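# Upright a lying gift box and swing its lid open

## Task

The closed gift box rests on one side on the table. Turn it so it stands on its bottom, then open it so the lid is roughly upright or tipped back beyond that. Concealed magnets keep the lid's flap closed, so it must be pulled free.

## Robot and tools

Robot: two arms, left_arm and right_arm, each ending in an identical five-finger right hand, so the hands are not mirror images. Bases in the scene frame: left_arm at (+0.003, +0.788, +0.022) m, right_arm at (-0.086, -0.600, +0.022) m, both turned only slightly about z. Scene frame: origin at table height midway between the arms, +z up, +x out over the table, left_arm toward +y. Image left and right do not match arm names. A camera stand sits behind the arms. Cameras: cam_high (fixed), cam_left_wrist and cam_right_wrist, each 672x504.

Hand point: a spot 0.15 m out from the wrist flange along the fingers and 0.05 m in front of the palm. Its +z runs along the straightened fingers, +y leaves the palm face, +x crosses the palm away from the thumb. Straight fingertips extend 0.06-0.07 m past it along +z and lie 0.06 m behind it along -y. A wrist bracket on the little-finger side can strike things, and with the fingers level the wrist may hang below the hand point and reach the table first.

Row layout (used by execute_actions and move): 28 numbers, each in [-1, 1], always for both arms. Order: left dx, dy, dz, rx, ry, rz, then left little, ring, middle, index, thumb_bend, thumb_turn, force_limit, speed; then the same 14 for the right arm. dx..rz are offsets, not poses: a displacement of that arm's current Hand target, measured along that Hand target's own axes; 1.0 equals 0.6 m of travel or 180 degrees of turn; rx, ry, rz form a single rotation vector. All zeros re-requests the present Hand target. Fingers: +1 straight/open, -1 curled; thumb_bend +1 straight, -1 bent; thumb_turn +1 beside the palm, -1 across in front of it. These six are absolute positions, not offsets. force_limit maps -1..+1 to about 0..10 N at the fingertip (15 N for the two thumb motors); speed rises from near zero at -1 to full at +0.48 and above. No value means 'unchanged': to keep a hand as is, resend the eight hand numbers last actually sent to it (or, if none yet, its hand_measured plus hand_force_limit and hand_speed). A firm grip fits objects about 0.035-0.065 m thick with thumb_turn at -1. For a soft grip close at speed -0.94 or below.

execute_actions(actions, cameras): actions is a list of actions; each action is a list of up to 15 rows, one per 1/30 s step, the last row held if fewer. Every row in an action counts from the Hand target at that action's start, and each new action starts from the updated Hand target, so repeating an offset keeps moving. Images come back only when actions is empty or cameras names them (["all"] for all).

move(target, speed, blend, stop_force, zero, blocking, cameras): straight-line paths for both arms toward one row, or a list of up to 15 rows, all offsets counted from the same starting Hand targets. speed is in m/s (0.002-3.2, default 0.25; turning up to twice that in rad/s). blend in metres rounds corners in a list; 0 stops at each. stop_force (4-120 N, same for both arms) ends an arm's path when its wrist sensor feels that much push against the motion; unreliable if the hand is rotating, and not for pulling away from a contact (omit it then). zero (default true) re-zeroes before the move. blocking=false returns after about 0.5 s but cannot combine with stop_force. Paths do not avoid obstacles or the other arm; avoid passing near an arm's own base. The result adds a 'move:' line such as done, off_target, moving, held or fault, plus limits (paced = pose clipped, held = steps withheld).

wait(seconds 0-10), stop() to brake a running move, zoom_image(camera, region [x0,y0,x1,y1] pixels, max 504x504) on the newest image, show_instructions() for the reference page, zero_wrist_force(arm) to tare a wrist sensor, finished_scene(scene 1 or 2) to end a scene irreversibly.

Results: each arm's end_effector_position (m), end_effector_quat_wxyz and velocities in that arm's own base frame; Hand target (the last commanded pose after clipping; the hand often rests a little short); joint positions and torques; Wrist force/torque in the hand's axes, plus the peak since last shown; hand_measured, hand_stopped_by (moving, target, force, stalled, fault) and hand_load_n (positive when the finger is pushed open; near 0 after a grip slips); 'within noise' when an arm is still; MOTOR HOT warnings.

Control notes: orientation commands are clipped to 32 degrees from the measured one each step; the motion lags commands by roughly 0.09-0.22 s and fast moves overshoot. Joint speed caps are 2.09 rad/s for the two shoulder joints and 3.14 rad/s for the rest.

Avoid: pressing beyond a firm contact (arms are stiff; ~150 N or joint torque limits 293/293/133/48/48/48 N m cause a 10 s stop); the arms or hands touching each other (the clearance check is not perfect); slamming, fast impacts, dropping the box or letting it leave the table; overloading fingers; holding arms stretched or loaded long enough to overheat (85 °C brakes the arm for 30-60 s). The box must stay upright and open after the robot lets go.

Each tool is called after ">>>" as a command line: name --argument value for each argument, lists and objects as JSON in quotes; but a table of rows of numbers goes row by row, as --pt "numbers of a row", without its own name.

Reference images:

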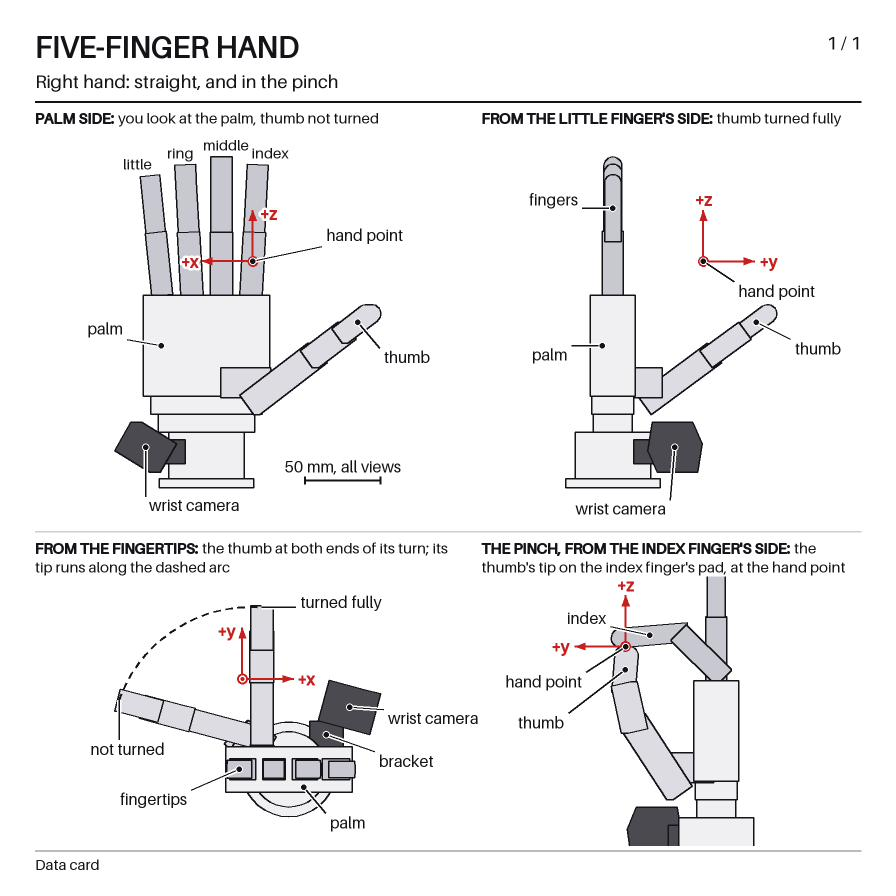

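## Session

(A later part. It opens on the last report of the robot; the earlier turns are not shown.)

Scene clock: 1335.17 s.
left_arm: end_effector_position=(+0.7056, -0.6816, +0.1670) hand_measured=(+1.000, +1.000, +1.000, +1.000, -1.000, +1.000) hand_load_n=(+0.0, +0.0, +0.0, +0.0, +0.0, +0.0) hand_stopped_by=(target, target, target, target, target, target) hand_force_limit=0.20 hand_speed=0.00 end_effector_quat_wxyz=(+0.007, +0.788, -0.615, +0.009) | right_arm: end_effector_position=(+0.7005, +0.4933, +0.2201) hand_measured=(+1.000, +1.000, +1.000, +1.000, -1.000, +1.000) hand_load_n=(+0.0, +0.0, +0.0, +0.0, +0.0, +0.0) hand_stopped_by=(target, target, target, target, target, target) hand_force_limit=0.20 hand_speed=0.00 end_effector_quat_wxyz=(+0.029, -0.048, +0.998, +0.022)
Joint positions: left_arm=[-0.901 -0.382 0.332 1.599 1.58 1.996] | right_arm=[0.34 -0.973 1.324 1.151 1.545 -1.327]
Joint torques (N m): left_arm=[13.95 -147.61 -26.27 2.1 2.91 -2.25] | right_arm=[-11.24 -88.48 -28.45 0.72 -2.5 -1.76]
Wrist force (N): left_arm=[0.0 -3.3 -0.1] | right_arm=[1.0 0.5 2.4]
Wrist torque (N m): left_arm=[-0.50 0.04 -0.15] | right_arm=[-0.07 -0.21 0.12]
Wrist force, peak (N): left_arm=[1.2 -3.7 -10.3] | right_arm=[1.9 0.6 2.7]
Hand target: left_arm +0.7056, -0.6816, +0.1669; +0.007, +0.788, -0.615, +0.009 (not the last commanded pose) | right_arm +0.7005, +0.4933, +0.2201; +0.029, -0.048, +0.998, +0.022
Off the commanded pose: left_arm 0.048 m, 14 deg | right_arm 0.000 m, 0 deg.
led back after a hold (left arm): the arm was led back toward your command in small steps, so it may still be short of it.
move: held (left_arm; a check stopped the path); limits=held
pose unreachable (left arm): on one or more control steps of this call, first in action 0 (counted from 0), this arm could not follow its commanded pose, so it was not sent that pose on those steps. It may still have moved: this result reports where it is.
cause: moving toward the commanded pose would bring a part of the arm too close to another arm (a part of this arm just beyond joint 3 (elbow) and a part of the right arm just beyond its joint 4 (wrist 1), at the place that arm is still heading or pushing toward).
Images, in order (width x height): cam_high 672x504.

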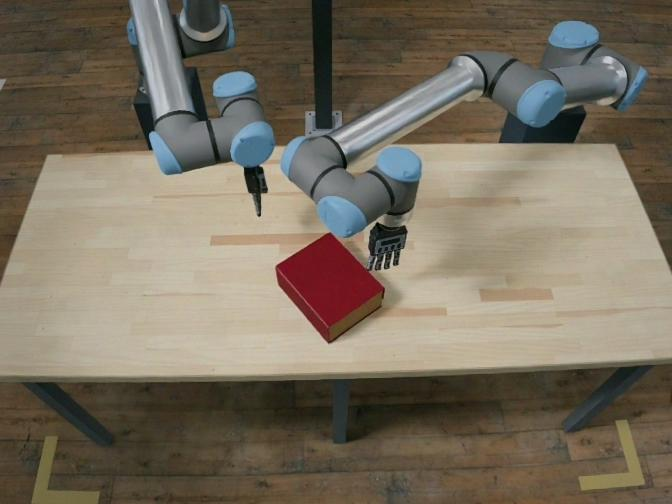

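>>> move --pt "0 0 0 0 0 0 1 1 1 1 -1 1 0.2 0 0.1 -0.4 0 0 0 0 1 1 1 1 -1 1 0.2 0" --speed 0.5

>>> move --pt "0.085 -0.1 0 0 0 0.077 1 1 1 1 -1 1 0.2 0 0 0 0 0 0 0 1 1 1 1 -1 1 0.2 0" --pt "0.085 -0.1 0.15 0 0 0.077 1 1 1 1 -1 1 0.2 0 0 0 0 0 0 0 1 1 1 1 -1 1 0.2 0" --cameras '["cam_high","cam_left_wrist"]' --stop_force 8 --speed 0.15

Scene clock: 1341.20 s.
left_arm: end_effector_position=(+0.7056, -0.6816, +0.1669) hand_measured=(+1.000, +1.000, +1.000, +1.000, -1.000, +1.000) hand_load_n=(+0.0, +0.0, +0.0, +0.0, +0.0, +0.0) hand_stopped_by=(target, target, target, target, target, target) hand_force_limit=0.20 hand_speed=0.00 end_effector_quat_wxyz=(+0.007, +0.788, -0.615, +0.009) | right_arm: end_effector_position=(+0.6644, +0.2492, +0.2066) hand_measured=(+1.000, +1.000, +1.000, +1.000, -1.000, +1.000) hand_load_n=(+0.0, +0.0, +0.0, +0.0, +0.5, +0.0) hand_stopped_by=(target, target, target, target, target, target) hand_force_limit=0.20 hand_speed=0.00 end_effector_quat_wxyz=(+0.029, -0.048, +0.998, +0.022)
Joint positions: left_arm=[-0.901 -0.382 0.333 1.599 1.58 1.996] | right_arm=[0 -1.168 1.659 1.024 1.524 -1.667]
Joint torques (N m): left_arm=[11.14 -147.01 -26.09 1.96 1.36 -2.25] | right_arm=[-9.79 -73.51 -25.34 0.96 -2.31 -1.69]
Wrist force (N): left_arm=[-0.8 -3.0 -0.1] | right_arm=[1.3 0.1 1.9]
Wrist torque (N m): left_arm=[-0.46 0.15 -0.19] | right_arm=[-0.05 -0.24 0.14]
Wrist force, peak (N): left_arm=[-0.3 -3.6 0.1] | right_arm=[2.0 0.6 2.9]
Hand target: left_arm +0.7056, -0.6816, +0.1669; +0.007, +0.788, -0.615, +0.009 | right_arm +0.6644, +0.2490, +0.2066; +0.029, -0.048, +0.998, +0.022
Off the commanded pose: left_arm 0.000 m, 0 deg | right_arm 0.000 m, 0 deg.
move: done

Scene clock: 1344.30 s.
left_arm: end_effector_position=(+0.7735, -0.7149, +0.1286) hand_measured=(+1.000, +1.000, +1.000, +1.000, -1.000, +1.000) hand_load_n=(+0.0, +0.0, +0.0, +0.0, +0.0, +0.0) hand_stopped_by=(target, target, target, target, target, target) hand_force_limit=0.20 hand_speed=0.00 end_effector_quat_wxyz=(+0.002, +0.710, -0.694, +0.116) | right_arm: end_effector_position=(+0.6644, +0.2490, +0.2066) hand_measured=(+1.000, +1.000, +1.000, +1.000, -1.000, +1.000) hand_load_n=(+0.0, +0.0, +0.0, +0.0, +0.0, +0.0) hand_stopped_by=(target, target, target, target, target, target) hand_force_limit=0.20 hand_speed=0.00 end_effector_quat_wxyz=(+0.029, -0.048, +0.998, +0.022)
Joint positions: left_arm=[-0.89 -0.23 0.035 1.535 1.548 2.231] | right_arm=[-0.001 -1.169 1.659 1.024 1.524 -1.667]
Joint torques (N m): left_arm=[-8.1 -150.67 -52.76 5.62 -2.56 -2] | right_arm=[-11.74 -73 -25.63 0.89 -2.74 -1.62]
Wrist force (N): left_arm=[0.7 -4.0 -0.6] | right_arm=[1.4 0.3 1.7]
Wrist torque (N m): left_arm=[-0.46 0.11 -0.23] | right_arm=[-0.03 -0.25 0.15]
Wrist force, peak (N): left_arm=[5.9 -11.3 -113.0] | right_arm=[1.3 0.0 2.7]
Hand target: left_arm +0.7736, -0.7149, +0.1286; +0.002, +0.710, -0.694, +0.115 (not the last commanded pose) | right_arm +0.6644, +0.2490, +0.2066; +0.029, -0.048, +0.998, +0.022
Off the commanded pose: left_arm 0.051 m, 12 deg | right_arm 0.000 m, 0 deg.
elbow stopped short (left arm): the move would have taken joint 3 (elbow) straighter than the controller allows.
move: contact (left_arm); path passed 1 of 2 targets
Images, in order (width x height): cam_high 672x504, cam_left_wrist 672x504.

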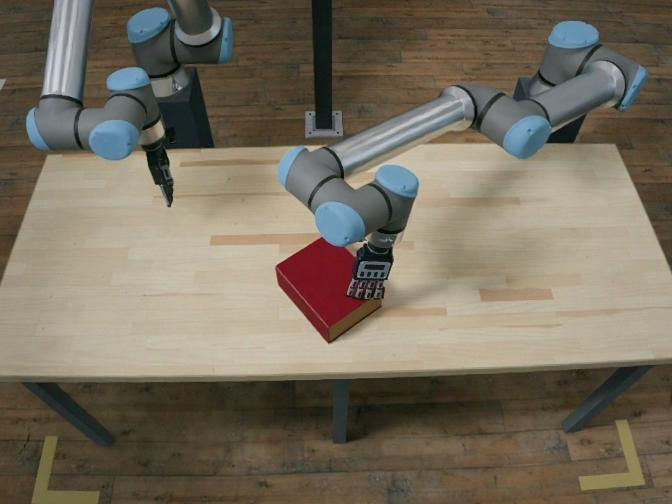

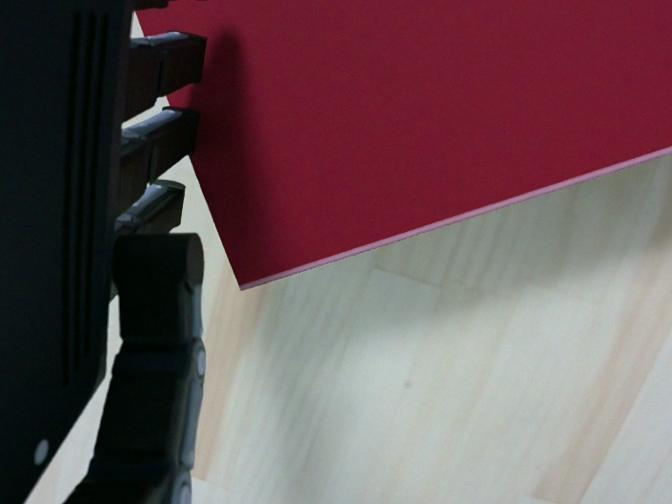

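>>> move --pt "0 0.02 0.08 0 0 0 1 1 1 1 -1 1 0.2 0 0 0 0 0 0 0 1 1 1 1 -1 1 0.2 0" --stop_force 8 --speed 0.03

>>> move --pt "0.05 0.22 0 0 0 0 1 1 1 1 -1 1 0.2 0 0 0 0 0 0 0 1 1 1 1 -1 1 0.2 0" --cameras '["cam_high","cam_left_wrist"]' --speed 0.15

Scene clock: 1351.70 s.
left_arm: end_effector_position=(+0.7735, -0.7151, +0.1277) hand_measured=(+1.000, +1.000, +1.000, +1.000, -1.000, +1.000) hand_load_n=(+0.0, +0.0, +0.0, +0.0, +0.0, +0.0) hand_stopped_by=(target, target, target, target, target, target) hand_force_limit=0.20 hand_speed=0.00 end_effector_quat_wxyz=(+0.002, +0.710, -0.694, +0.116) | right_arm: end_effector_position=(+0.6644, +0.2490, +0.2066) hand_measured=(+1.000, +1.000, +1.000, +1.000, -1.000, +1.000) hand_load_n=(+0.0, +0.0, +0.0, +0.0, +0.0, +0.0) hand_stopped_by=(target, target, target, target, target, target) hand_force_limit=0.20 hand_speed=0.00 end_effector_quat_wxyz=(+0.029, -0.048, +0.998, +0.022)
Joint positions: left_arm=[-0.891 -0.23 0.037 1.533 1.548 2.231] | right_arm=[-0.001 -1.169 1.659 1.024 1.524 -1.667]
Joint torques (N m): left_arm=[11.15 -105.36 -51.24 5 0.05 0.92] | right_arm=[-11.71 -70.7 -26.03 1.06 -2.69 -1.79]
Wrist force (N): left_arm=[-1.2 -5.3 -6.7] | right_arm=[1.1 0.2 2.0]
Wrist torque (N m): left_arm=[-0.03 0.20 -0.31] | right_arm=[-0.05 -0.23 0.13]
Wrist force, peak (N): left_arm=[-0.7 -6.8 -14.0] | right_arm=[1.8 0.3 2.5]
Hand target: left_arm +0.7735, -0.7151, +0.1277; +0.002, +0.710, -0.694, +0.116 (not the last commanded pose) | right_arm +0.6644, +0.2490, +0.2066; +0.029, -0.048, +0.998, +0.022
Off the commanded pose: left_arm 0.049 m, 0 deg | right_arm 0.000 m, 0 deg.
move: contact (left_arm)

Scene clock: 1353.23 s.
left_arm: end_effector_position=(+0.7096, -0.7346, +0.1281) hand_measured=(+1.000, +1.000, +0.998, +1.000, -1.000, +1.000) hand_load_n=(+0.0, +0.0, -6.0, +0.0, +0.0, +0.0) hand_stopped_by=(target, target, target, target, target, target) hand_force_limit=0.20 hand_speed=0.00 end_effector_quat_wxyz=(+0.003, +0.710, -0.698, +0.096) | right_arm: end_effector_position=(+0.6644, +0.2490, +0.2066) hand_measured=(+1.000, +1.000, +1.000, +1.000, -1.000, +1.000) hand_load_n=(+0.0, +0.0, +0.0, +0.0, +0.0, +0.0) hand_stopped_by=(target, target, target, target, target, target) hand_force_limit=0.20 hand_speed=0.00 end_effector_quat_wxyz=(+0.029, -0.048, +0.998, +0.022)
Joint positions: left_arm=[-0.95 -0.401 0.391 1.39 1.543 2.177] | right_arm=[-0.001 -1.169 1.659 1.024 1.524 -1.667]
Joint torques (N m): left_arm=[1.58 -113.43 -39.83 2.43 0.01 0.06] | right_arm=[-11.45 -71.48 -25.45 0.98 -2.37 -1.66]
Wrist force (N): left_arm=[4.2 0.7 -30.8] | right_arm=[1.0 0.7 1.7]
Wrist torque (N m): left_arm=[1.05 0.97 -0.26] | right_arm=[0.04 -0.20 0.14]
Wrist force, peak (N): left_arm=[7.1 -60.2 -149.7] | right_arm=[1.6 0.9 2.3]
Hand target: left_arm +0.7096, -0.7346, +0.1281; +0.003, +0.710, -0.698, +0.096 (not the last commanded pose) | right_arm +0.6644, +0.2490, +0.2066; +0.029, -0.048, +0.998, +0.022
Off the commanded pose: left_arm 0.070 m, 2 deg | right_arm 0.000 m, 0 deg.
FORCE FAULT: contact force on the left arm reached its limit, and that arm stopped. The contact can be on any part of that arm, not only on its tool. That arm's remaining commands of this call were not run. That arm is still stopped at the end of this call. That arm stays stopped for about 9 more seconds. Until then a move that you send moves the other arm only, and its call returns only when the move has ended. Once the stop has ended, the next robot result says so. If the stop ends while you think or write, that arm runs what you send next, counted from a new Hand target: where the arm stands when the stop ends. While its stop runs, that arm, its gripper or tool too, takes no new command. Until it ends, the stop uses up actions while you think or wait. An arm that is not stopped still takes commands.
move: fault (left_arm)
Images, in order (width x height): cam_high 672x504, cam_left_wrist 672x504.

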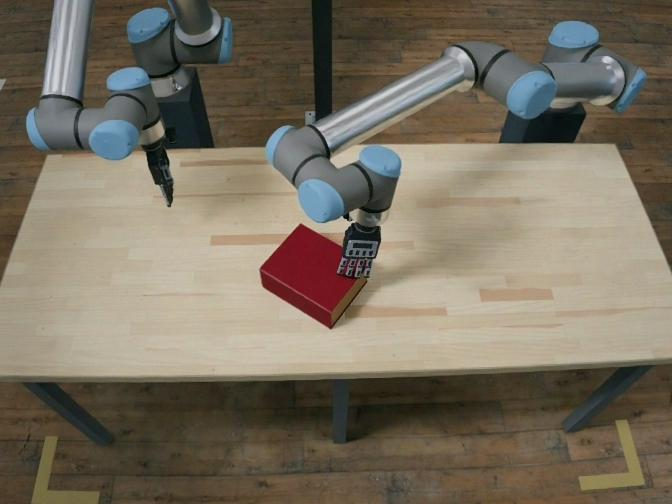

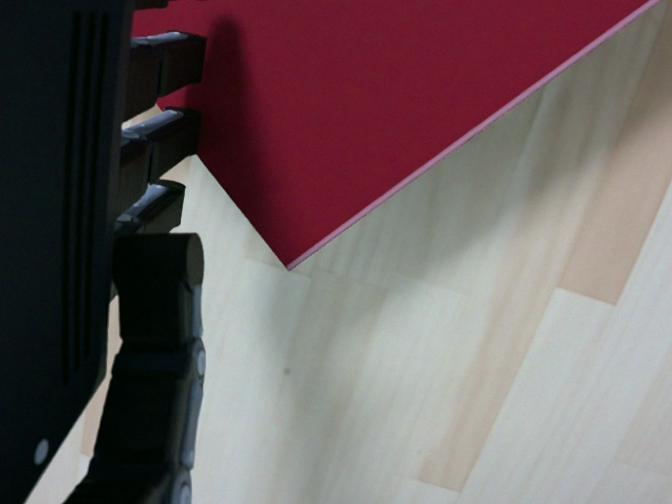

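>>> wait --seconds 6

>>> move --pt "0 0 -0.05 0 0 0 1 1 1 1 -1 1 0.2 0 0 0 0 0 0 0 1 1 1 1 -1 1 0.2 0" --pt "-0.05 -0.12 -0.07 -0.043 -0.043 0 1 1 1 1 -1 1 0.2 0 0 0 0 0 0 0 1 1 1 1 -1 1 0.2 0" --speed 0.15 --cameras '["cam_high","cam_left_wrist"]'

Scene clock: 1366.63 s.
left_arm: end_effector_position=(+0.7096, -0.7346, +0.1282) hand_measured=(+1.000, +1.000, +0.998, +1.000, -1.000, +1.000) hand_load_n=(+0.0, +0.0, -5.5, +0.0, +0.0, +0.0) hand_stopped_by=(target, target, target, target, target, target) hand_force_limit=0.20 hand_speed=0.00 end_effector_quat_wxyz=(+0.003, +0.710, -0.698, +0.096) | right_arm: end_effector_position=(+0.6644, +0.2490, +0.2066) hand_measured=(+1.000, +1.000, +1.000, +1.000, -1.000, +1.000) hand_load_n=(+0.0, +0.0, +0.0, +0.0, +0.0, +0.0) hand_stopped_by=(target, target, target, target, target, target) hand_force_limit=0.20 hand_speed=0.00 end_effector_quat_wxyz=(+0.029, -0.048, +0.998, +0.022)
Joint positions: left_arm=[-0.95 -0.401 0.391 1.39 1.543 2.177] | right_arm=[-0.001 -1.169 1.659 1.024 1.524 -1.667]
Joint torques (N m): left_arm=[3 -116.49 -39.98 2.43 0.06 -0.03] | right_arm=[-10.85 -70.74 -25.6 1.1 -2.53 -1.83]
Wrist force (N): left_arm=[4.1 1.1 -28.7] | right_arm=[1.3 0.4 2.0]
Wrist torque (N m): left_arm=[0.95 0.89 -0.25] | right_arm=[-0.03 -0.25 0.15]
Wrist force, peak (N): left_arm=[4.1 0.4 -29.7] | right_arm=[1.7 0.1 2.8]
Hand target: left_arm +0.7096, -0.7346, +0.1282; +0.003, +0.710, -0.698, +0.096 (not the last commanded pose) | right_arm +0.6644, +0.2490, +0.2066; +0.029, -0.048, +0.998, +0.022
Off the commanded pose: left_arm 0.070 m, 2 deg | right_arm 0.000 m, 0 deg.
FORCE FAULT, CONTINUED: the left arm's stop, for the force fault that an earlier result reported, is over. The rest of the stop counts as 19 of the actions that you can send in this scene. During its stop the left arm's controller moved it back a little. That arm's target is now where it stood when the stop ended, not its last command. That arm accepts commands again.
wait: 6.00 s; at rest from the start

Scene clock: 1368.73 s.
left_arm: end_effector_position=(+0.7728, -0.6956, +0.1740) hand_measured=(+1.000, +1.000, +1.000, +1.000, -1.000, +1.000) hand_load_n=(-0.5, +0.0, +0.0, +0.0, +0.0, +0.0) hand_stopped_by=(target, target, target, target, target, target) hand_force_limit=0.20 hand_speed=0.00 end_effector_quat_wxyz=(-0.002, +0.714, -0.691, +0.110) | right_arm: end_effector_position=(+0.6644, +0.2490, +0.2066) hand_measured=(+1.000, +1.000, +1.000, +1.000, -1.000, +1.000) hand_load_n=(+0.0, +0.0, +0.0, +0.0, +0.0, +0.0) hand_stopped_by=(target, target, target, target, target, target) hand_force_limit=0.20 hand_speed=0.00 end_effector_quat_wxyz=(+0.029, -0.048, +0.998, +0.022)
Joint positions: left_arm=[-0.88 -0.268 0.035 1.584 1.543 2.231] | right_arm=[-0.001 -1.169 1.659 1.024 1.524 -1.667]
Joint torques (N m): left_arm=[12.51 -112.97 -52.46 1.47 -2.56 1.83] | right_arm=[-12.33 -72.04 -25.61 1.35 -2.41 -1.66]
Wrist force (N): left_arm=[-0.3 -2.9 1.0] | right_arm=[1.1 0.3 2.2]
Wrist torque (N m): left_arm=[-0.45 0.09 -0.50] | right_arm=[-0.05 -0.23 0.13]
Wrist force, peak (N): left_arm=[4.3 0.4 -27.8] | right_arm=[1.8 0.4 2.4]
Hand target: left_arm +0.7751, -0.6972, +0.1747; +0.003, +0.713, -0.701, +0.001 | right_arm +0.6644, +0.2490, +0.2066; +0.029, -0.048, +0.998, +0.022
Off the commanded pose: left_arm 0.003 m, 13 deg | right_arm 0.000 m, 0 deg.
elbow stopped short (left arm): the move would have taken joint 3 (elbow) straighter than the controller allows.
move: off_target (left_arm)
Images, in order (width x height): cam_high 672x504, cam_left_wrist 672x504.

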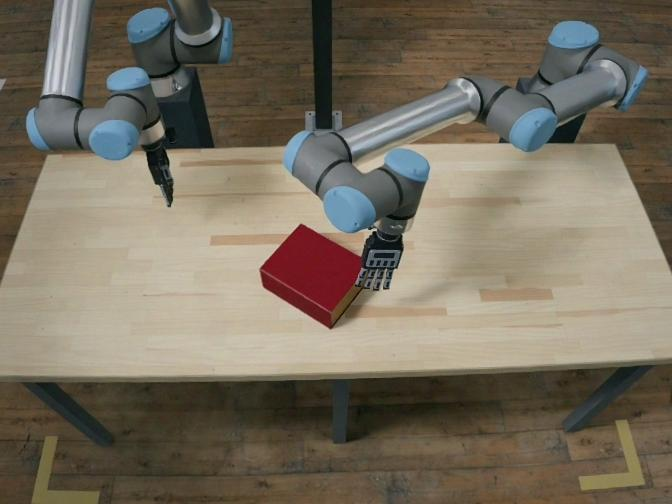

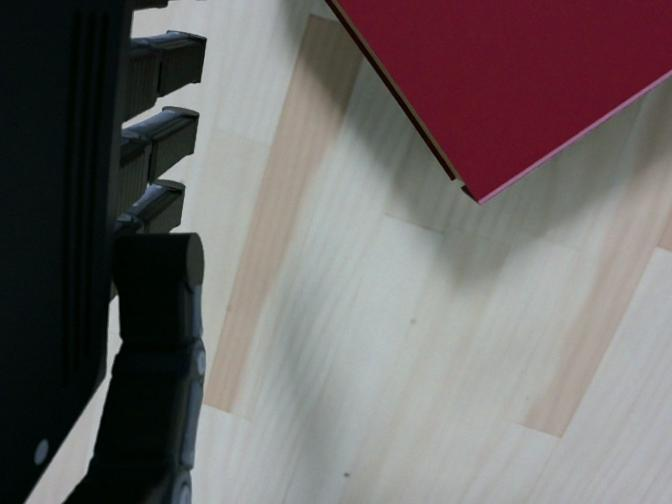

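>>> move --pt "-0.02 0 0.155 0 0 0 1 1 1 1 -1 1 0.2 0 0 0 0 0 0 0 1 1 1 1 -1 1 0.2 0" --speed 0.1 --stop_force 15

>>> move --pt "0 0.28 0 0 0 0 1 1 1 1 -1 1 0.2 0 0 0 0 0 0 0 1 1 1 1 -1 1 0.2 0" --speed 0.12 --cameras '["cam_high","cam_left_wrist"]'

Scene clock: 1376.50 s.
left_arm: end_effector_position=(+0.7727, -0.6841, +0.0812) hand_measured=(+1.000, +1.000, +1.000, +1.000, -1.000, +1.000) hand_load_n=(+0.0, +0.0, +0.0, +0.0, +0.0, +0.0) hand_stopped_by=(target, target, target, target, target, target) hand_force_limit=0.20 hand_speed=0.00 end_effector_quat_wxyz=(+0.000, +0.715, -0.697, +0.061) | right_arm: end_effector_position=(+0.6644, +0.2490, +0.2066) hand_measured=(+1.000, +1.000, +1.000, +1.000, -1.000, +1.000) hand_load_n=(+0.0, +0.0, +0.0, +0.0, +0.0, +0.0) hand_stopped_by=(target, target, target, target, target, target) hand_force_limit=0.20 hand_speed=0.00 end_effector_quat_wxyz=(+0.029, -0.048, +0.998, +0.022)
Joint positions: left_arm=[-0.87 -0.176 0.035 1.591 1.558 2.247] | right_arm=[-0.001 -1.169 1.659 1.024 1.524 -1.667]
Joint torques (N m): left_arm=[11.87 -114.84 -27.67 1.79 2.45 1.83] | right_arm=[-11.75 -72.75 -25.41 1.46 -2.32 -1.67]
Wrist force (N): left_arm=[-0.6 -3.2 0.9] | right_arm=[1.5 0.2 2.3]
Wrist torque (N m): left_arm=[-0.52 0.13 -0.51] | right_arm=[-0.07 -0.29 0.15]
Wrist force, peak (N): left_arm=[-0.2 -3.7 1.1] | right_arm=[1.4 0.4 2.7]
Hand target: left_arm +0.7746, -0.6858, +0.0816; +0.003, +0.713, -0.701, +0.001 | right_arm +0.6644, +0.2490, +0.2066; +0.029, -0.048, +0.998, +0.022
Off the commanded pose: left_arm 0.003 m, 7 deg | right_arm 0.000 m, 0 deg.
elbow stopped short (left arm): the move would have taken joint 3 (elbow) straighter than the controller allows.
move: off_target (left_arm)

Scene clock: 1378.57 s.
left_arm: end_effector_position=(+0.6068, -0.6886, +0.0822) hand_measured=(+1.000, +1.000, +1.000, +1.000, -1.000, +1.000) hand_load_n=(+0.0, +0.0, +0.0, +0.0, +0.0, +0.0) hand_stopped_by=(target, target, target, target, target, target) hand_force_limit=0.20 hand_speed=0.00 end_effector_quat_wxyz=(+0.003, +0.713, -0.701, +0.001) | right_arm: end_effector_position=(+0.6644, +0.2490, +0.2066) hand_measured=(+1.000, +1.000, +1.000, +1.000, -1.000, +1.000) hand_load_n=(+0.0, +0.0, +0.0, +0.0, +0.5, +0.0) hand_stopped_by=(target, target, target, target, target, target) hand_force_limit=0.20 hand_speed=0.00 end_effector_quat_wxyz=(+0.029, -0.048, +0.998, +0.022)
Joint positions: left_arm=[-0.999 -0.526 0.771 1.322 1.577 2.126] | right_arm=[-0.001 -1.169 1.659 1.024 1.524 -1.667]
Joint torques (N m): left_arm=[-9.59 -140.15 -24.41 2.17 3.02 -2.11] | right_arm=[-11.73 -71.15 -26.58 1.24 -2.32 -1.57]
Wrist force (N): left_arm=[-1.7 -3.4 0.8] | right_arm=[1.2 0.5 2.3]
Wrist torque (N m): left_arm=[-0.50 0.23 -0.21] | right_arm=[-0.02 -0.25 0.14]
Wrist force, peak (N): left_arm=[-1.2 -4.3 0.5] | right_arm=[1.3 0.5 2.7]
Hand target: left_arm +0.6066, -0.6886, +0.0822; +0.003, +0.713, -0.701, +0.001 | right_arm +0.6644, +0.2490, +0.2066; +0.029, -0.048, +0.998, +0.022
Off the commanded pose: left_arm 0.000 m, 0 deg | right_arm 0.000 m, 0 deg.
move: done
Images, in order (width x height): cam_high 672x504, cam_left_wrist 672x504.

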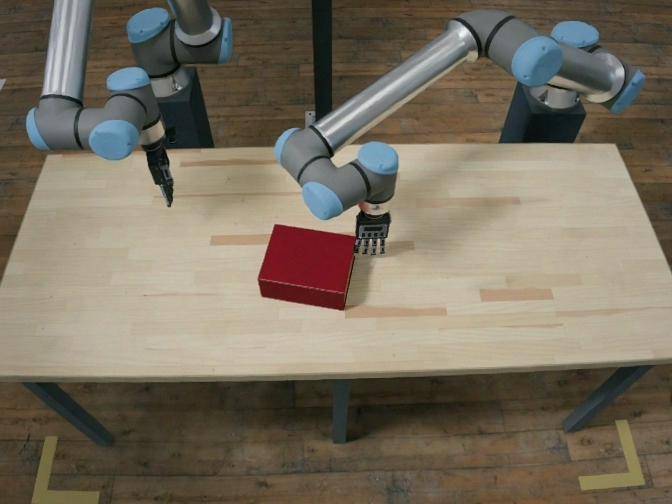

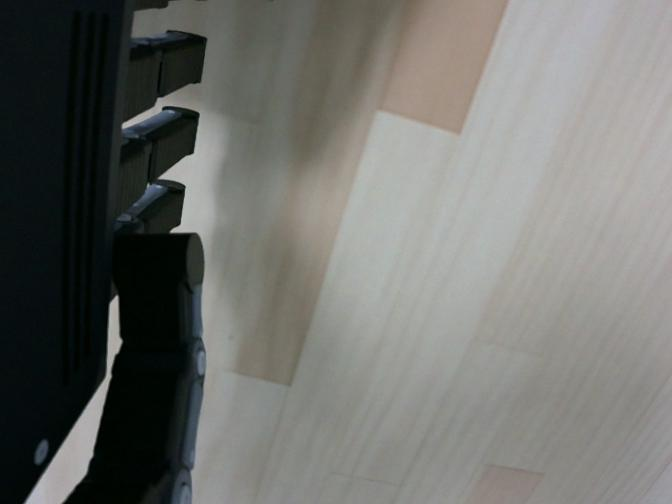

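>>> move --pt "-0.08 -0.02 -0.15 0 0 0 0.5 0.5 0.5 0.5 -1 1 0.2 0 0 0 0 0 0 0 1 1 1 1 -1 1 0.2 0" --pt "0.07 -0.068 -0.12 0 0 -0.444 0.5 0.5 0.5 0.5 -1 1 0.2 0 0 0 0 0 0 0 1 1 1 1 -1 1 0.2 0" --cameras '["cam_high","cam_left_wrist"]'

Scene clock: 1398.47 s.
left_arm: end_effector_position=(+0.6484, -0.7294, +0.1543) hand_measured=(+0.500, +0.500, +0.500, +0.500, -1.000, +1.000) hand_load_n=(+0.0, +0.0, +0.0, +0.0, +0.0, +0.0) hand_stopped_by=(target, target, target, target, target, target) hand_force_limit=0.20 hand_speed=0.00 end_effector_quat_wxyz=(+0.003, +0.997, -0.080, -0.001) | right_arm: end_effector_position=(+0.6644, +0.2490, +0.2066) hand_measured=(+1.000, +1.000, +1.000, +1.000, -1.000, +1.000) hand_load_n=(+0.0, +0.0, +0.0, +0.0, +0.0, +0.0) hand_stopped_by=(target, target, target, target, target, target) hand_force_limit=0.20 hand_speed=0.00 end_effector_quat_wxyz=(+0.029, -0.048, +0.998, +0.022)
Joint positions: left_arm=[-0.955 -0.6 0.785 1.383 1.577 0.775] | right_arm=[-0.001 -1.169 1.659 1.024 1.524 -1.667]
Joint torques (N m): left_arm=[-9.12 -137.51 -25.78 2.04 -2.65 -1.92] | right_arm=[-10.73 -72.55 -26.3 1.27 -2.24 -1.8]
Wrist force (N): left_arm=[-0.7 -3.1 0.6] | right_arm=[1.6 0.2 2.3]
Wrist torque (N m): left_arm=[-0.49 0.12 -0.16] | right_arm=[-0.07 -0.31 0.16]
Wrist force, peak (N): left_arm=[-0.2 -4.0 2.3] | right_arm=[1.4 0.5 3.0]
Hand target: left_arm +0.6484, -0.7294, +0.1543; +0.003, +0.997, -0.080, -0.001 | right_arm +0.6644, +0.2490, +0.2066; +0.029, -0.048, +0.998, +0.022
Off the commanded pose: left_arm 0.000 m, 0 deg | right_arm 0.000 m, 0 deg.
move: done
Images, in order (width x height): cam_high 672x504, cam_left_wrist 672x504.

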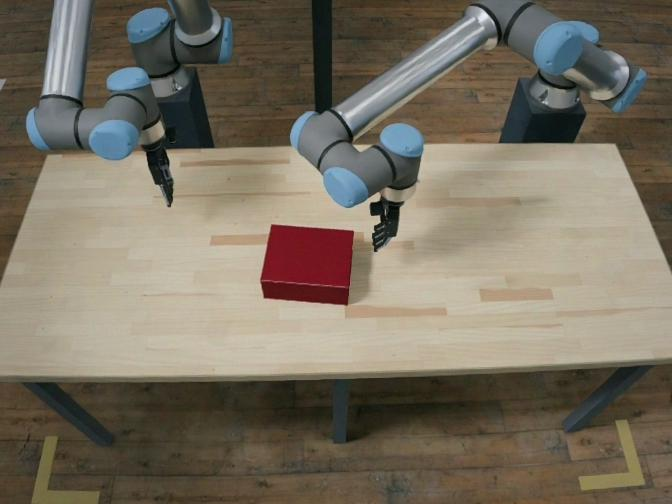

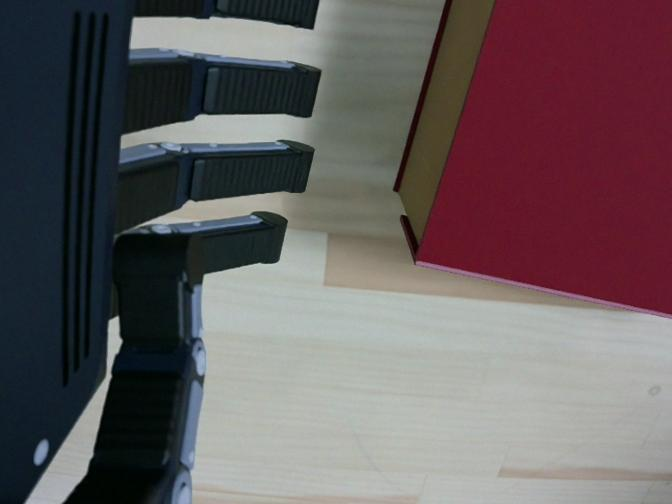

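>>> move --pt "0 0 0 0 0 0 0.5 0.5 0.5 0.5 -1 1 0.2 0 -0.262 0.535 0.05 0 0 0 1 1 1 1 -1 1 0.2 0" --cameras '["cam_high","cam_right_wrist"]'

Scene clock: 1407.13 s.
left_arm: end_effector_position=(+0.6484, -0.7294, +0.1543) hand_measured=(+0.500, +0.500, +0.500, +0.500, -1.000, +1.000) hand_load_n=(+0.0, +0.0, +0.0, +0.0, +0.0, +0.0) hand_stopped_by=(target, target, target, target, target, target) hand_force_limit=0.20 hand_speed=0.00 end_effector_quat_wxyz=(+0.003, +0.997, -0.080, -0.001) | right_arm: end_effector_position=(+0.7609, +0.5166, +0.2003) hand_measured=(+1.000, +1.000, +1.000, +1.000, -1.000, +1.000) hand_load_n=(+0.0, +0.0, +0.0, +0.0, +0.0, +0.0) hand_stopped_by=(target, target, target, target, target, target) hand_force_limit=0.20 hand_speed=0.00 end_effector_quat_wxyz=(+0.031, -0.049, +0.998, +0.024)
Joint positions: left_arm=[-0.955 -0.6 0.785 1.383 1.577 0.775] | right_arm=[0.341 -0.858 1.166 1.189 1.543 -1.327]
Joint torques (N m): left_arm=[-9.2 -138.69 -26.16 1.82 -2.51 -2.04] | right_arm=[-12.95 -96.25 -29.95 0.75 -2.65 -1.83]
Wrist force (N): left_arm=[-1.0 -2.7 1.1] | right_arm=[1.5 -0.1 2.2]
Wrist torque (N m): left_arm=[-0.45 0.15 -0.17] | right_arm=[-0.14 -0.27 0.13]
Wrist force, peak (N): left_arm=[-1.5 -3.4 1.0] | right_arm=[1.4 6.8 4.8]
Hand target: left_arm +0.6484, -0.7294, +0.1543; +0.003, +0.997, -0.080, -0.001 | right_arm +0.7608, +0.5164, +0.2003; +0.031, -0.049, +0.998, +0.024 (not the last commanded pose)
Off the commanded pose: left_arm 0.000 m, 0 deg | right_arm 0.074 m, 0 deg.
move: held (right_arm; a check stopped the path); limits=held
pose unreachable (right arm): on one or more control steps of this call, first in action 0 (counted from 0), this arm could not follow its commanded pose, so it was not sent that pose on those steps. It may still have moved: this result reports where it is.
cause: moving toward the commanded pose would bring a part of the arm too close to another arm (a part of this arm just beyond joint 5 (wrist 2) and a part of the left arm just beyond its joint 3 (elbow), at the place that arm is still heading or pushing toward).
Images, in order (width x height): cam_high 672x504, cam_right_wrist 672x504.

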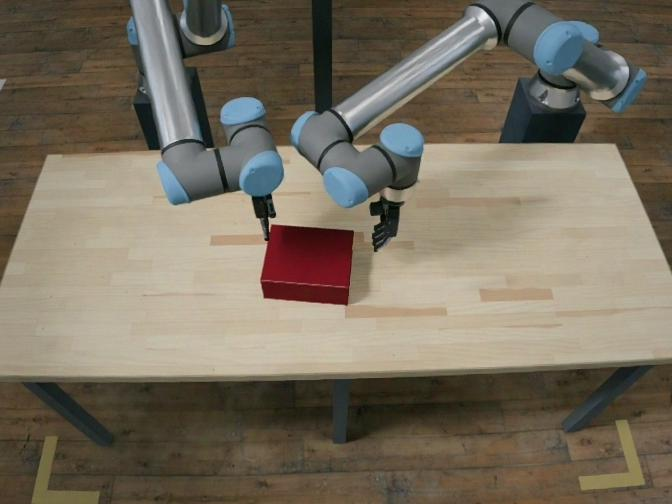

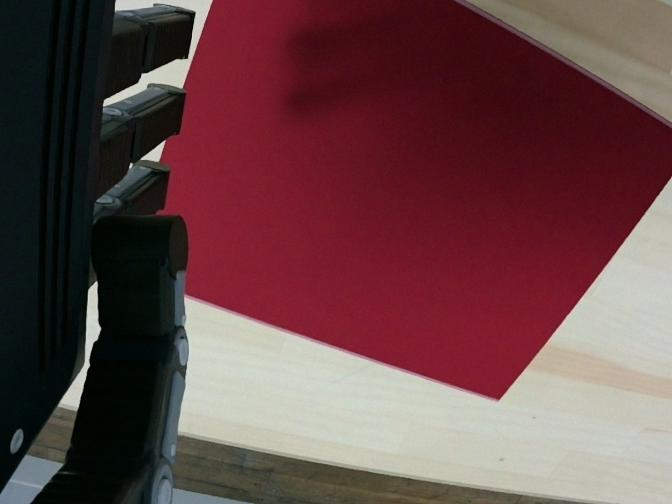

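>>> move --pt "0 0 0 0 0 0 0.5 0.5 0.5 0.5 -1 1 0.2 0 -0.04 0.05 0 0 0 0 1 1 1 1 -1 1 0.2 0"

>>> move --pt "0 0 0 0 0 0 0.5 0.5 0.5 0.5 -1 1 0.2 0 0 0 0.14 0 0 0 1 1 1 1 -1 1 0.2 0" --speed 0.03 --stop_force 20 --cameras '["all"]'

Scene clock: 1414.60 s.
left_arm: end_effector_position=(+0.6484, -0.7294, +0.1543) hand_measured=(+0.500, +0.500, +0.500, +0.500, -1.000, +1.000) hand_load_n=(+0.0, +0.0, +0.0, +0.5, +0.0, -0.5) hand_stopped_by=(target, target, target, target, target, target) hand_force_limit=0.20 hand_speed=0.00 end_effector_quat_wxyz=(+0.003, +0.997, -0.080, -0.001) | right_arm: end_effector_position=(+0.7816, +0.5485, +0.2031) hand_measured=(+1.000, +1.000, +1.000, +1.000, -1.000, +1.000) hand_load_n=(+0.0, +0.0, +0.0, +0.0, +0.0, +0.0) hand_stopped_by=(target, target, target, target, target, target) hand_force_limit=0.20 hand_speed=0.00 end_effector_quat_wxyz=(+0.031, -0.049, +0.998, +0.024)
Joint positions: left_arm=[-0.955 -0.6 0.785 1.383 1.577 0.775] | right_arm=[0.368 -0.798 1.055 1.239 1.545 -1.3]
Joint torques (N m): left_arm=[-8.42 -137.46 -26.47 2.03 -2.45 -2.25] | right_arm=[16.28 -80.51 -41.3 7.53 2.28 1.79]
Wrist force (N): left_arm=[-1.0 -3.0 1.2] | right_arm=[1.4 0.1 2.6]
Wrist torque (N m): left_arm=[-0.51 0.14 -0.18] | right_arm=[-0.17 -0.28 -0.17]
Wrist force, peak (N): left_arm=[-1.0 -3.4 1.3] | right_arm=[1.5 0.5 3.0]
Hand target: left_arm +0.6484, -0.7294, +0.1543; +0.003, +0.997, -0.080, -0.001 | right_arm +0.7817, +0.5486, +0.2032; +0.031, -0.049, +0.998, +0.024
Off the commanded pose: left_arm 0.000 m, 0 deg | right_arm 0.000 m, 0 deg.
move: done

Scene clock: 1417.97 s.
left_arm: end_effector_position=(+0.6484, -0.7294, +0.1543) hand_measured=(+0.500, +0.500, +0.500, +0.500, -1.000, +1.000) hand_load_n=(+0.5, +0.0, +0.0, +0.0, +0.0, +0.0) hand_stopped_by=(target, target, target, target, target, target) hand_force_limit=0.20 hand_speed=0.00 end_effector_quat_wxyz=(+0.003, +0.997, -0.080, -0.001) | right_arm: end_effector_position=(+0.7851, +0.5515, +0.1451) hand_measured=(+1.000, +1.000, +1.000, +1.000, -1.000, +1.000) hand_load_n=(+0.0, -0.5, +0.0, +0.0, +0.0, +0.0) hand_stopped_by=(target, target, target, target, target, target) hand_force_limit=0.20 hand_speed=0.00 end_effector_quat_wxyz=(+0.031, -0.049, +0.998, +0.024)
Joint positions: left_arm=[-0.955 -0.6 0.785 1.383 1.577 0.775] | right_arm=[0.37 -0.758 1.09 1.165 1.545 -1.298]
Joint torques (N m): left_arm=[-9.52 -137.46 -25.74 1.93 -2.3 -1.91] | right_arm=[-1.7 -87.45 -34.93 5.13 0.74 -0.17]
Wrist force (N): left_arm=[-1.2 -3.2 0.9] | right_arm=[1.9 -0.6 -13.8]
Wrist torque (N m): left_arm=[-0.51 0.19 -0.20] | right_arm=[0.86 0.19 -0.15]
Wrist force, peak (N): left_arm=[-1.2 -3.4 0.8] | right_arm=[3.1 -1.0 -33.9]
Hand target: left_arm +0.6484, -0.7294, +0.1543; +0.003, +0.997, -0.080, -0.001 | right_arm +0.7852, +0.5515, +0.1451; +0.031, -0.049, +0.998, +0.024 (not the last commanded pose)
Off the commanded pose: left_arm 0.000 m, 0 deg | right_arm 0.026 m, 0 deg.
move: contact (right_arm)

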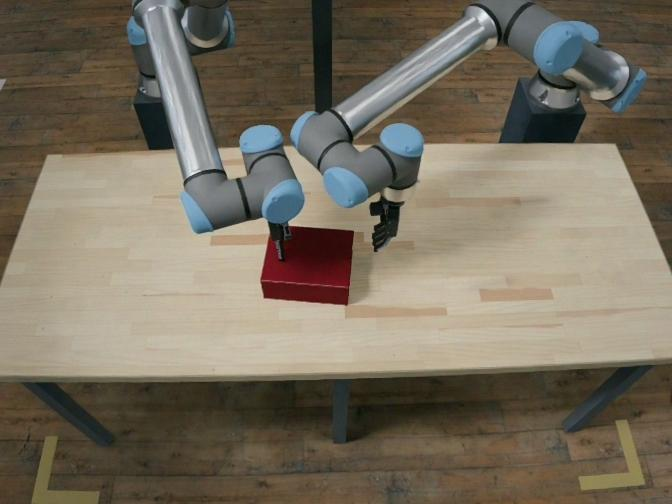

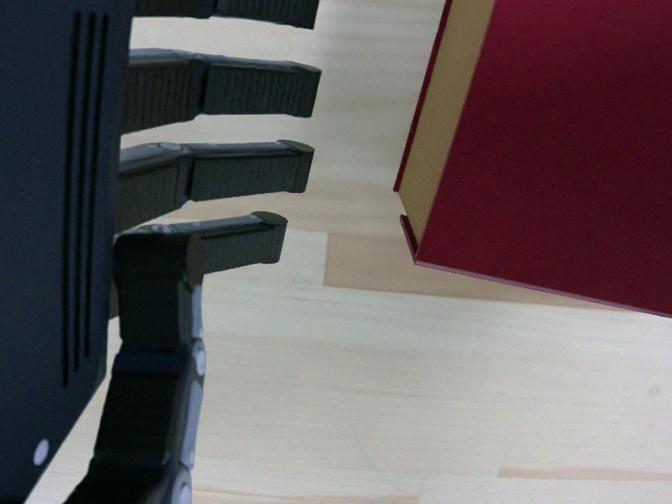

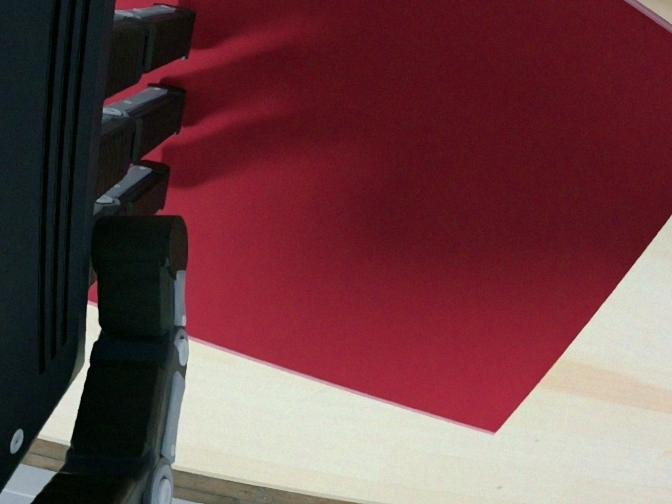

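>>> move --pt "0.038 0 0.13 0 0 0 0.5 0.5 0.5 0.5 -1 1 0.2 0 0 0 0.009 0 0 0 1 1 1 1 -1 1 0.2 0"

>>> move --pt "0 0.15 0 0 0 0 0.5 0.5 0.5 0.5 -1 1 0.2 0 0 0 0 0 0 0 1 1 1 1 -1 1 0.2 0" --speed 0.03 --stop_force 7 --cameras '["cam_left_wrist","cam_right_wrist"]'

Scene clock: 1424.37 s.
left_arm: end_effector_position=(+0.6705, -0.7335, +0.0766) hand_measured=(+0.500, +0.500, +0.500, +0.500, -1.000, +1.000) hand_load_n=(+0.0, +0.0, +0.0, +0.0, +0.0, +0.0) hand_stopped_by=(target, target, target, target, target, target) hand_force_limit=0.20 hand_speed=0.00 end_effector_quat_wxyz=(+0.003, +0.997, -0.080, -0.001) | right_arm: end_effector_position=(+0.7855, +0.5518, +0.1398) hand_measured=(+1.000, +1.000, +1.000, +1.000, -1.000, +1.000) hand_load_n=(+0.0, +0.5, +1.0, +0.0, +0.0, +0.0) hand_stopped_by=(target, target, target, target, target, target) hand_force_limit=0.20 hand_speed=0.00 end_effector_quat_wxyz=(+0.031, -0.049, +0.998, +0.024)
Joint positions: left_arm=[-0.939 -0.518 0.765 1.32 1.577 0.791] | right_arm=[0.37 -0.754 1.092 1.158 1.545 -1.298]
Joint torques (N m): left_arm=[14.65 -101.2 -51.74 1.57 0.92 1.73] | right_arm=[16.81 13.76 11.4 -17.19 -1.31 1.86]
Wrist force (N): left_arm=[-1.0 -3.1 1.0] | right_arm=[11.2 -4.5 -116.5]
Wrist torque (N m): left_arm=[-0.52 0.18 -0.49] | right_arm=[7.28 2.94 0.31]
Wrist force, peak (N): left_arm=[-0.9 -3.2 2.0] | right_arm=[11.2 -4.5 -116.5]
Hand target: left_arm +0.6706, -0.7335, +0.0762; +0.003, +0.997, -0.080, -0.001 | right_arm +0.7855, +0.5518, +0.1397; +0.031, -0.049, +0.998, +0.024
Off the commanded pose: left_arm 0.000 m, 0 deg | right_arm 0.000 m, 0 deg.
move: done

Scene clock: 1425.53 s.
left_arm: end_effector_position=(+0.6706, -0.7336, +0.0764) hand_measured=(+0.500, +0.500, +0.500, +0.500, -1.000, +1.000) hand_load_n=(+0.0, +0.0, +0.0, +0.0, +0.0, +0.0) hand_stopped_by=(target, target, target, target, target, target) hand_force_limit=0.20 hand_speed=0.00 end_effector_quat_wxyz=(+0.003, +0.997, -0.080, -0.001) | right_arm: end_effector_position=(+0.7855, +0.5518, +0.1397) hand_measured=(+1.000, +1.000, +1.000, +1.000, -1.000, +1.000) hand_load_n=(+0.0, +0.0, +1.0, +0.0, +0.0, +0.0) hand_stopped_by=(target, target, target, target, target, target) hand_force_limit=0.20 hand_speed=0.00 end_effector_quat_wxyz=(+0.031, -0.049, +0.998, +0.024)
Joint positions: left_arm=[-0.939 -0.517 0.765 1.32 1.577 0.791] | right_arm=[0.37 -0.754 1.092 1.158 1.545 -1.298]
Joint torques (N m): left_arm=[13.24 -140.04 -24.49 1.87 0.55 1.75] | right_arm=[17.68 15.29 12.51 -17.57 -0.15 1.84]
Wrist force (N): left_arm=[-1.4 -2.7 0.7] | right_arm=[10.6 -4.5 -119.0]
Wrist torque (N m): left_arm=[-0.44 0.24 -0.50] | right_arm=[7.47 3.02 0.28]
Wrist force, peak (N): left_arm=[-1.2 -3.3 1.3] | right_arm=[10.9 -4.6 -119.2]
Hand target: left_arm +0.6706, -0.7336, +0.0764; +0.003, +0.997, -0.080, -0.001 (not the last commanded pose) | right_arm +0.7855, +0.5518, +0.1397; +0.031, -0.049, +0.998, +0.024
Off the commanded pose: left_arm 0.090 m, 0 deg | right_arm 0.000 m, 0 deg.
move: held (left_arm; a check stopped the path); limits=held
pose unreachable (left arm): on one or more control steps of this call, first in action 0 (counted from 0), this arm could not follow its commanded pose, so it was not sent that pose on those steps. It may still have moved: this result reports where it is.
cause: moving toward the commanded pose would bring a part of the arm too close to another arm (a part of this arm just beyond joint 3 (elbow) and a part of the right arm just beyond its joint 5 (wrist 2), at the place that arm is still heading or pushing toward).
Images, in order (width x height): cam_left_wrist 672x504, cam_right_wrist 672x504.

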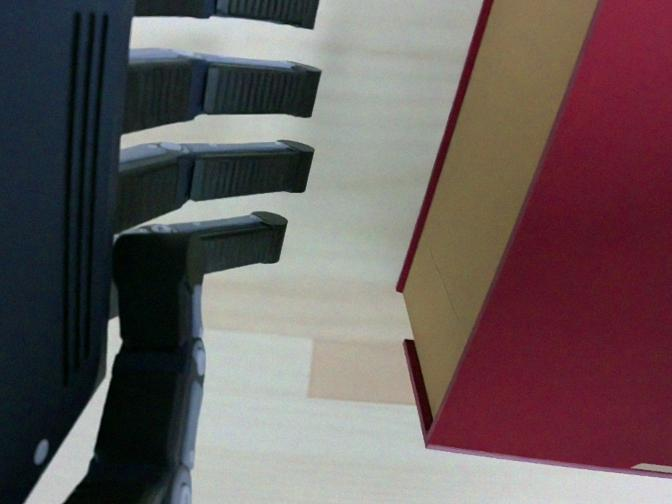

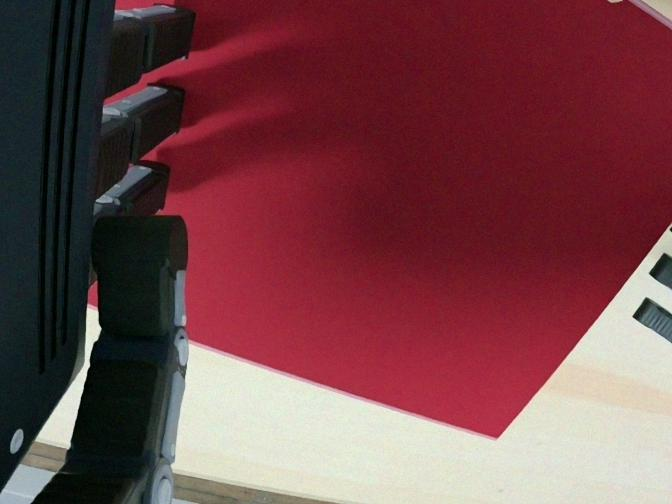

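>>> move --pt "-0.163 -0.175 -0.17 0 0 0.456 0.5 0.5 0.5 0.5 -1 1 0.2 0 0 0 -0.0055 0 0 0 1 1 1 1 -1 1 0.2 0"

>>> move --pt "0 0 0 0 0.389 0 -1 -1 1 1 -1 -1 0.2 0 0 0 0 0 0 0 1 1 1 1 -1 1 0.2 0" --cameras '["cam_high","cam_left_wrist"]'

Scene clock: 1464.70 s.
left_arm: end_effector_position=(+0.5910, -0.6138, +0.1779) hand_measured=(+0.500, +0.500, +0.500, +0.500, -1.000, +1.000) hand_load_n=(+0.0, +0.0, +0.0, +0.0, +0.0, +0.0) hand_stopped_by=(target, target, target, target, target, target) hand_force_limit=0.20 hand_speed=0.00 end_effector_quat_wxyz=(+0.003, +0.700, -0.714, +0.001) | right_arm: end_effector_position=(+0.7853, +0.5516, +0.1430) hand_measured=(+1.000, +1.000, +1.000, +1.000, -1.000, +1.000) hand_load_n=(+0.0, +0.0, +0.5, +0.0, +0.0, +0.0) hand_stopped_by=(target, target, target, target, target, target) hand_force_limit=0.20 hand_speed=0.00 end_effector_quat_wxyz=(+0.031, -0.049, +0.998, +0.024)
Joint positions: left_arm=[-0.971 -0.711 0.95 1.329 1.577 2.191] | right_arm=[0.37 -0.756 1.091 1.162 1.545 -1.298]
Joint torques (N m): left_arm=[-8.7 -129.68 -24.84 2.18 2.67 2.23] | right_arm=[-9.93 -54.89 -21.2 -0.75 -0.14 -0.61]
Wrist force (N): left_arm=[-1.0 -2.9 0.6] | right_arm=[4.7 -2.4 -54.3]
Wrist torque (N m): left_arm=[-0.45 0.17 -0.51] | right_arm=[3.37 1.20 -0.03]
Wrist force, peak (N): left_arm=[-1.5 -3.5 0.9] | right_arm=[11.4 -4.8 -119.5]
Hand target: left_arm +0.5910, -0.6138, +0.1780; +0.003, +0.700, -0.714, +0.001 | right_arm +0.7853, +0.5516, +0.1430; +0.031, -0.049, +0.998, +0.024
Off the commanded pose: left_arm 0.000 m, 0 deg | right_arm 0.000 m, 0 deg.
move: done

Scene clock: 1468.07 s.
left_arm: end_effector_position=(+0.5910, -0.6138, +0.1780) hand_measured=(-1.000, -1.000, +1.000, +1.000, -0.996, -0.858) hand_load_n=(+0.0, +0.0, +0.5, +0.0, +16.0, +9.5) hand_stopped_by=(target, target, target, target, target, force) hand_force_limit=0.20 hand_speed=0.00 end_effector_quat_wxyz=(+0.413, +0.572, -0.583, +0.402) | right_arm: end_effector_position=(+0.7853, +0.5516, +0.1430) hand_measured=(+1.000, +1.000, +1.000, +1.000, -1.000, +1.000) hand_load_n=(+0.0, +0.0, +0.5, +0.0, +0.0, +0.0) hand_stopped_by=(target, target, target, target, target, target) hand_force_limit=0.20 hand_speed=0.00 end_effector_quat_wxyz=(+0.031, -0.049, +0.998, +0.024)
Joint positions: left_arm=[-0.75 -1.041 1.608 -0.075 2.351 1.928] | right_arm=[0.37 -0.756 1.091 1.162 1.545 -1.298]
Joint torques (N m): left_arm=[14.05 -103.93 -24.33 -1.45 3.3 -1.91] | right_arm=[-10.81 -55.63 -21.66 -0.38 -2.71 -0.72]
Wrist force (N): left_arm=[1.5 -2.8 2.8] | right_arm=[4.0 -2.1 -53.5]
Wrist torque (N m): left_arm=[-0.39 0.11 -0.28] | right_arm=[3.41 1.26 -0.06]
Wrist force, peak (N): left_arm=[1.5 -3.2 2.4] | right_arm=[4.3 -2.1 -54.8]
Hand target: left_arm +0.5910, -0.6138, +0.1780; +0.413, +0.572, -0.583, +0.402 | right_arm +0.7853, +0.5516, +0.1430; +0.031, -0.049, +0.998, +0.024
Off the commanded pose: left_arm 0.000 m, 0 deg | right_arm 0.000 m, 0 deg.
move: done
Images, in order (width x height): cam_high 672x504, cam_left_wrist 672x504.

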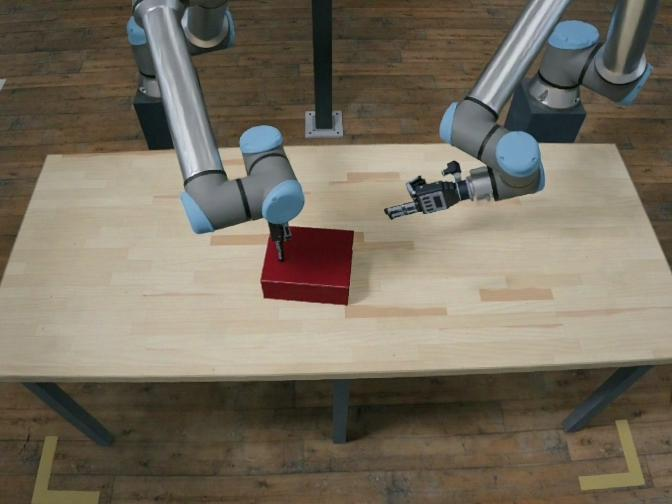

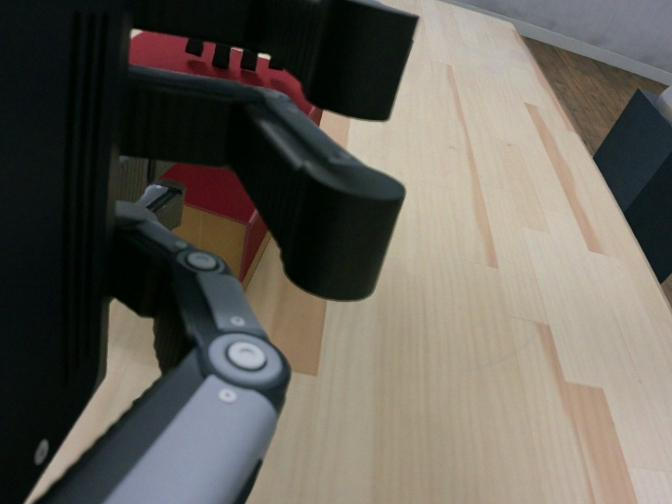

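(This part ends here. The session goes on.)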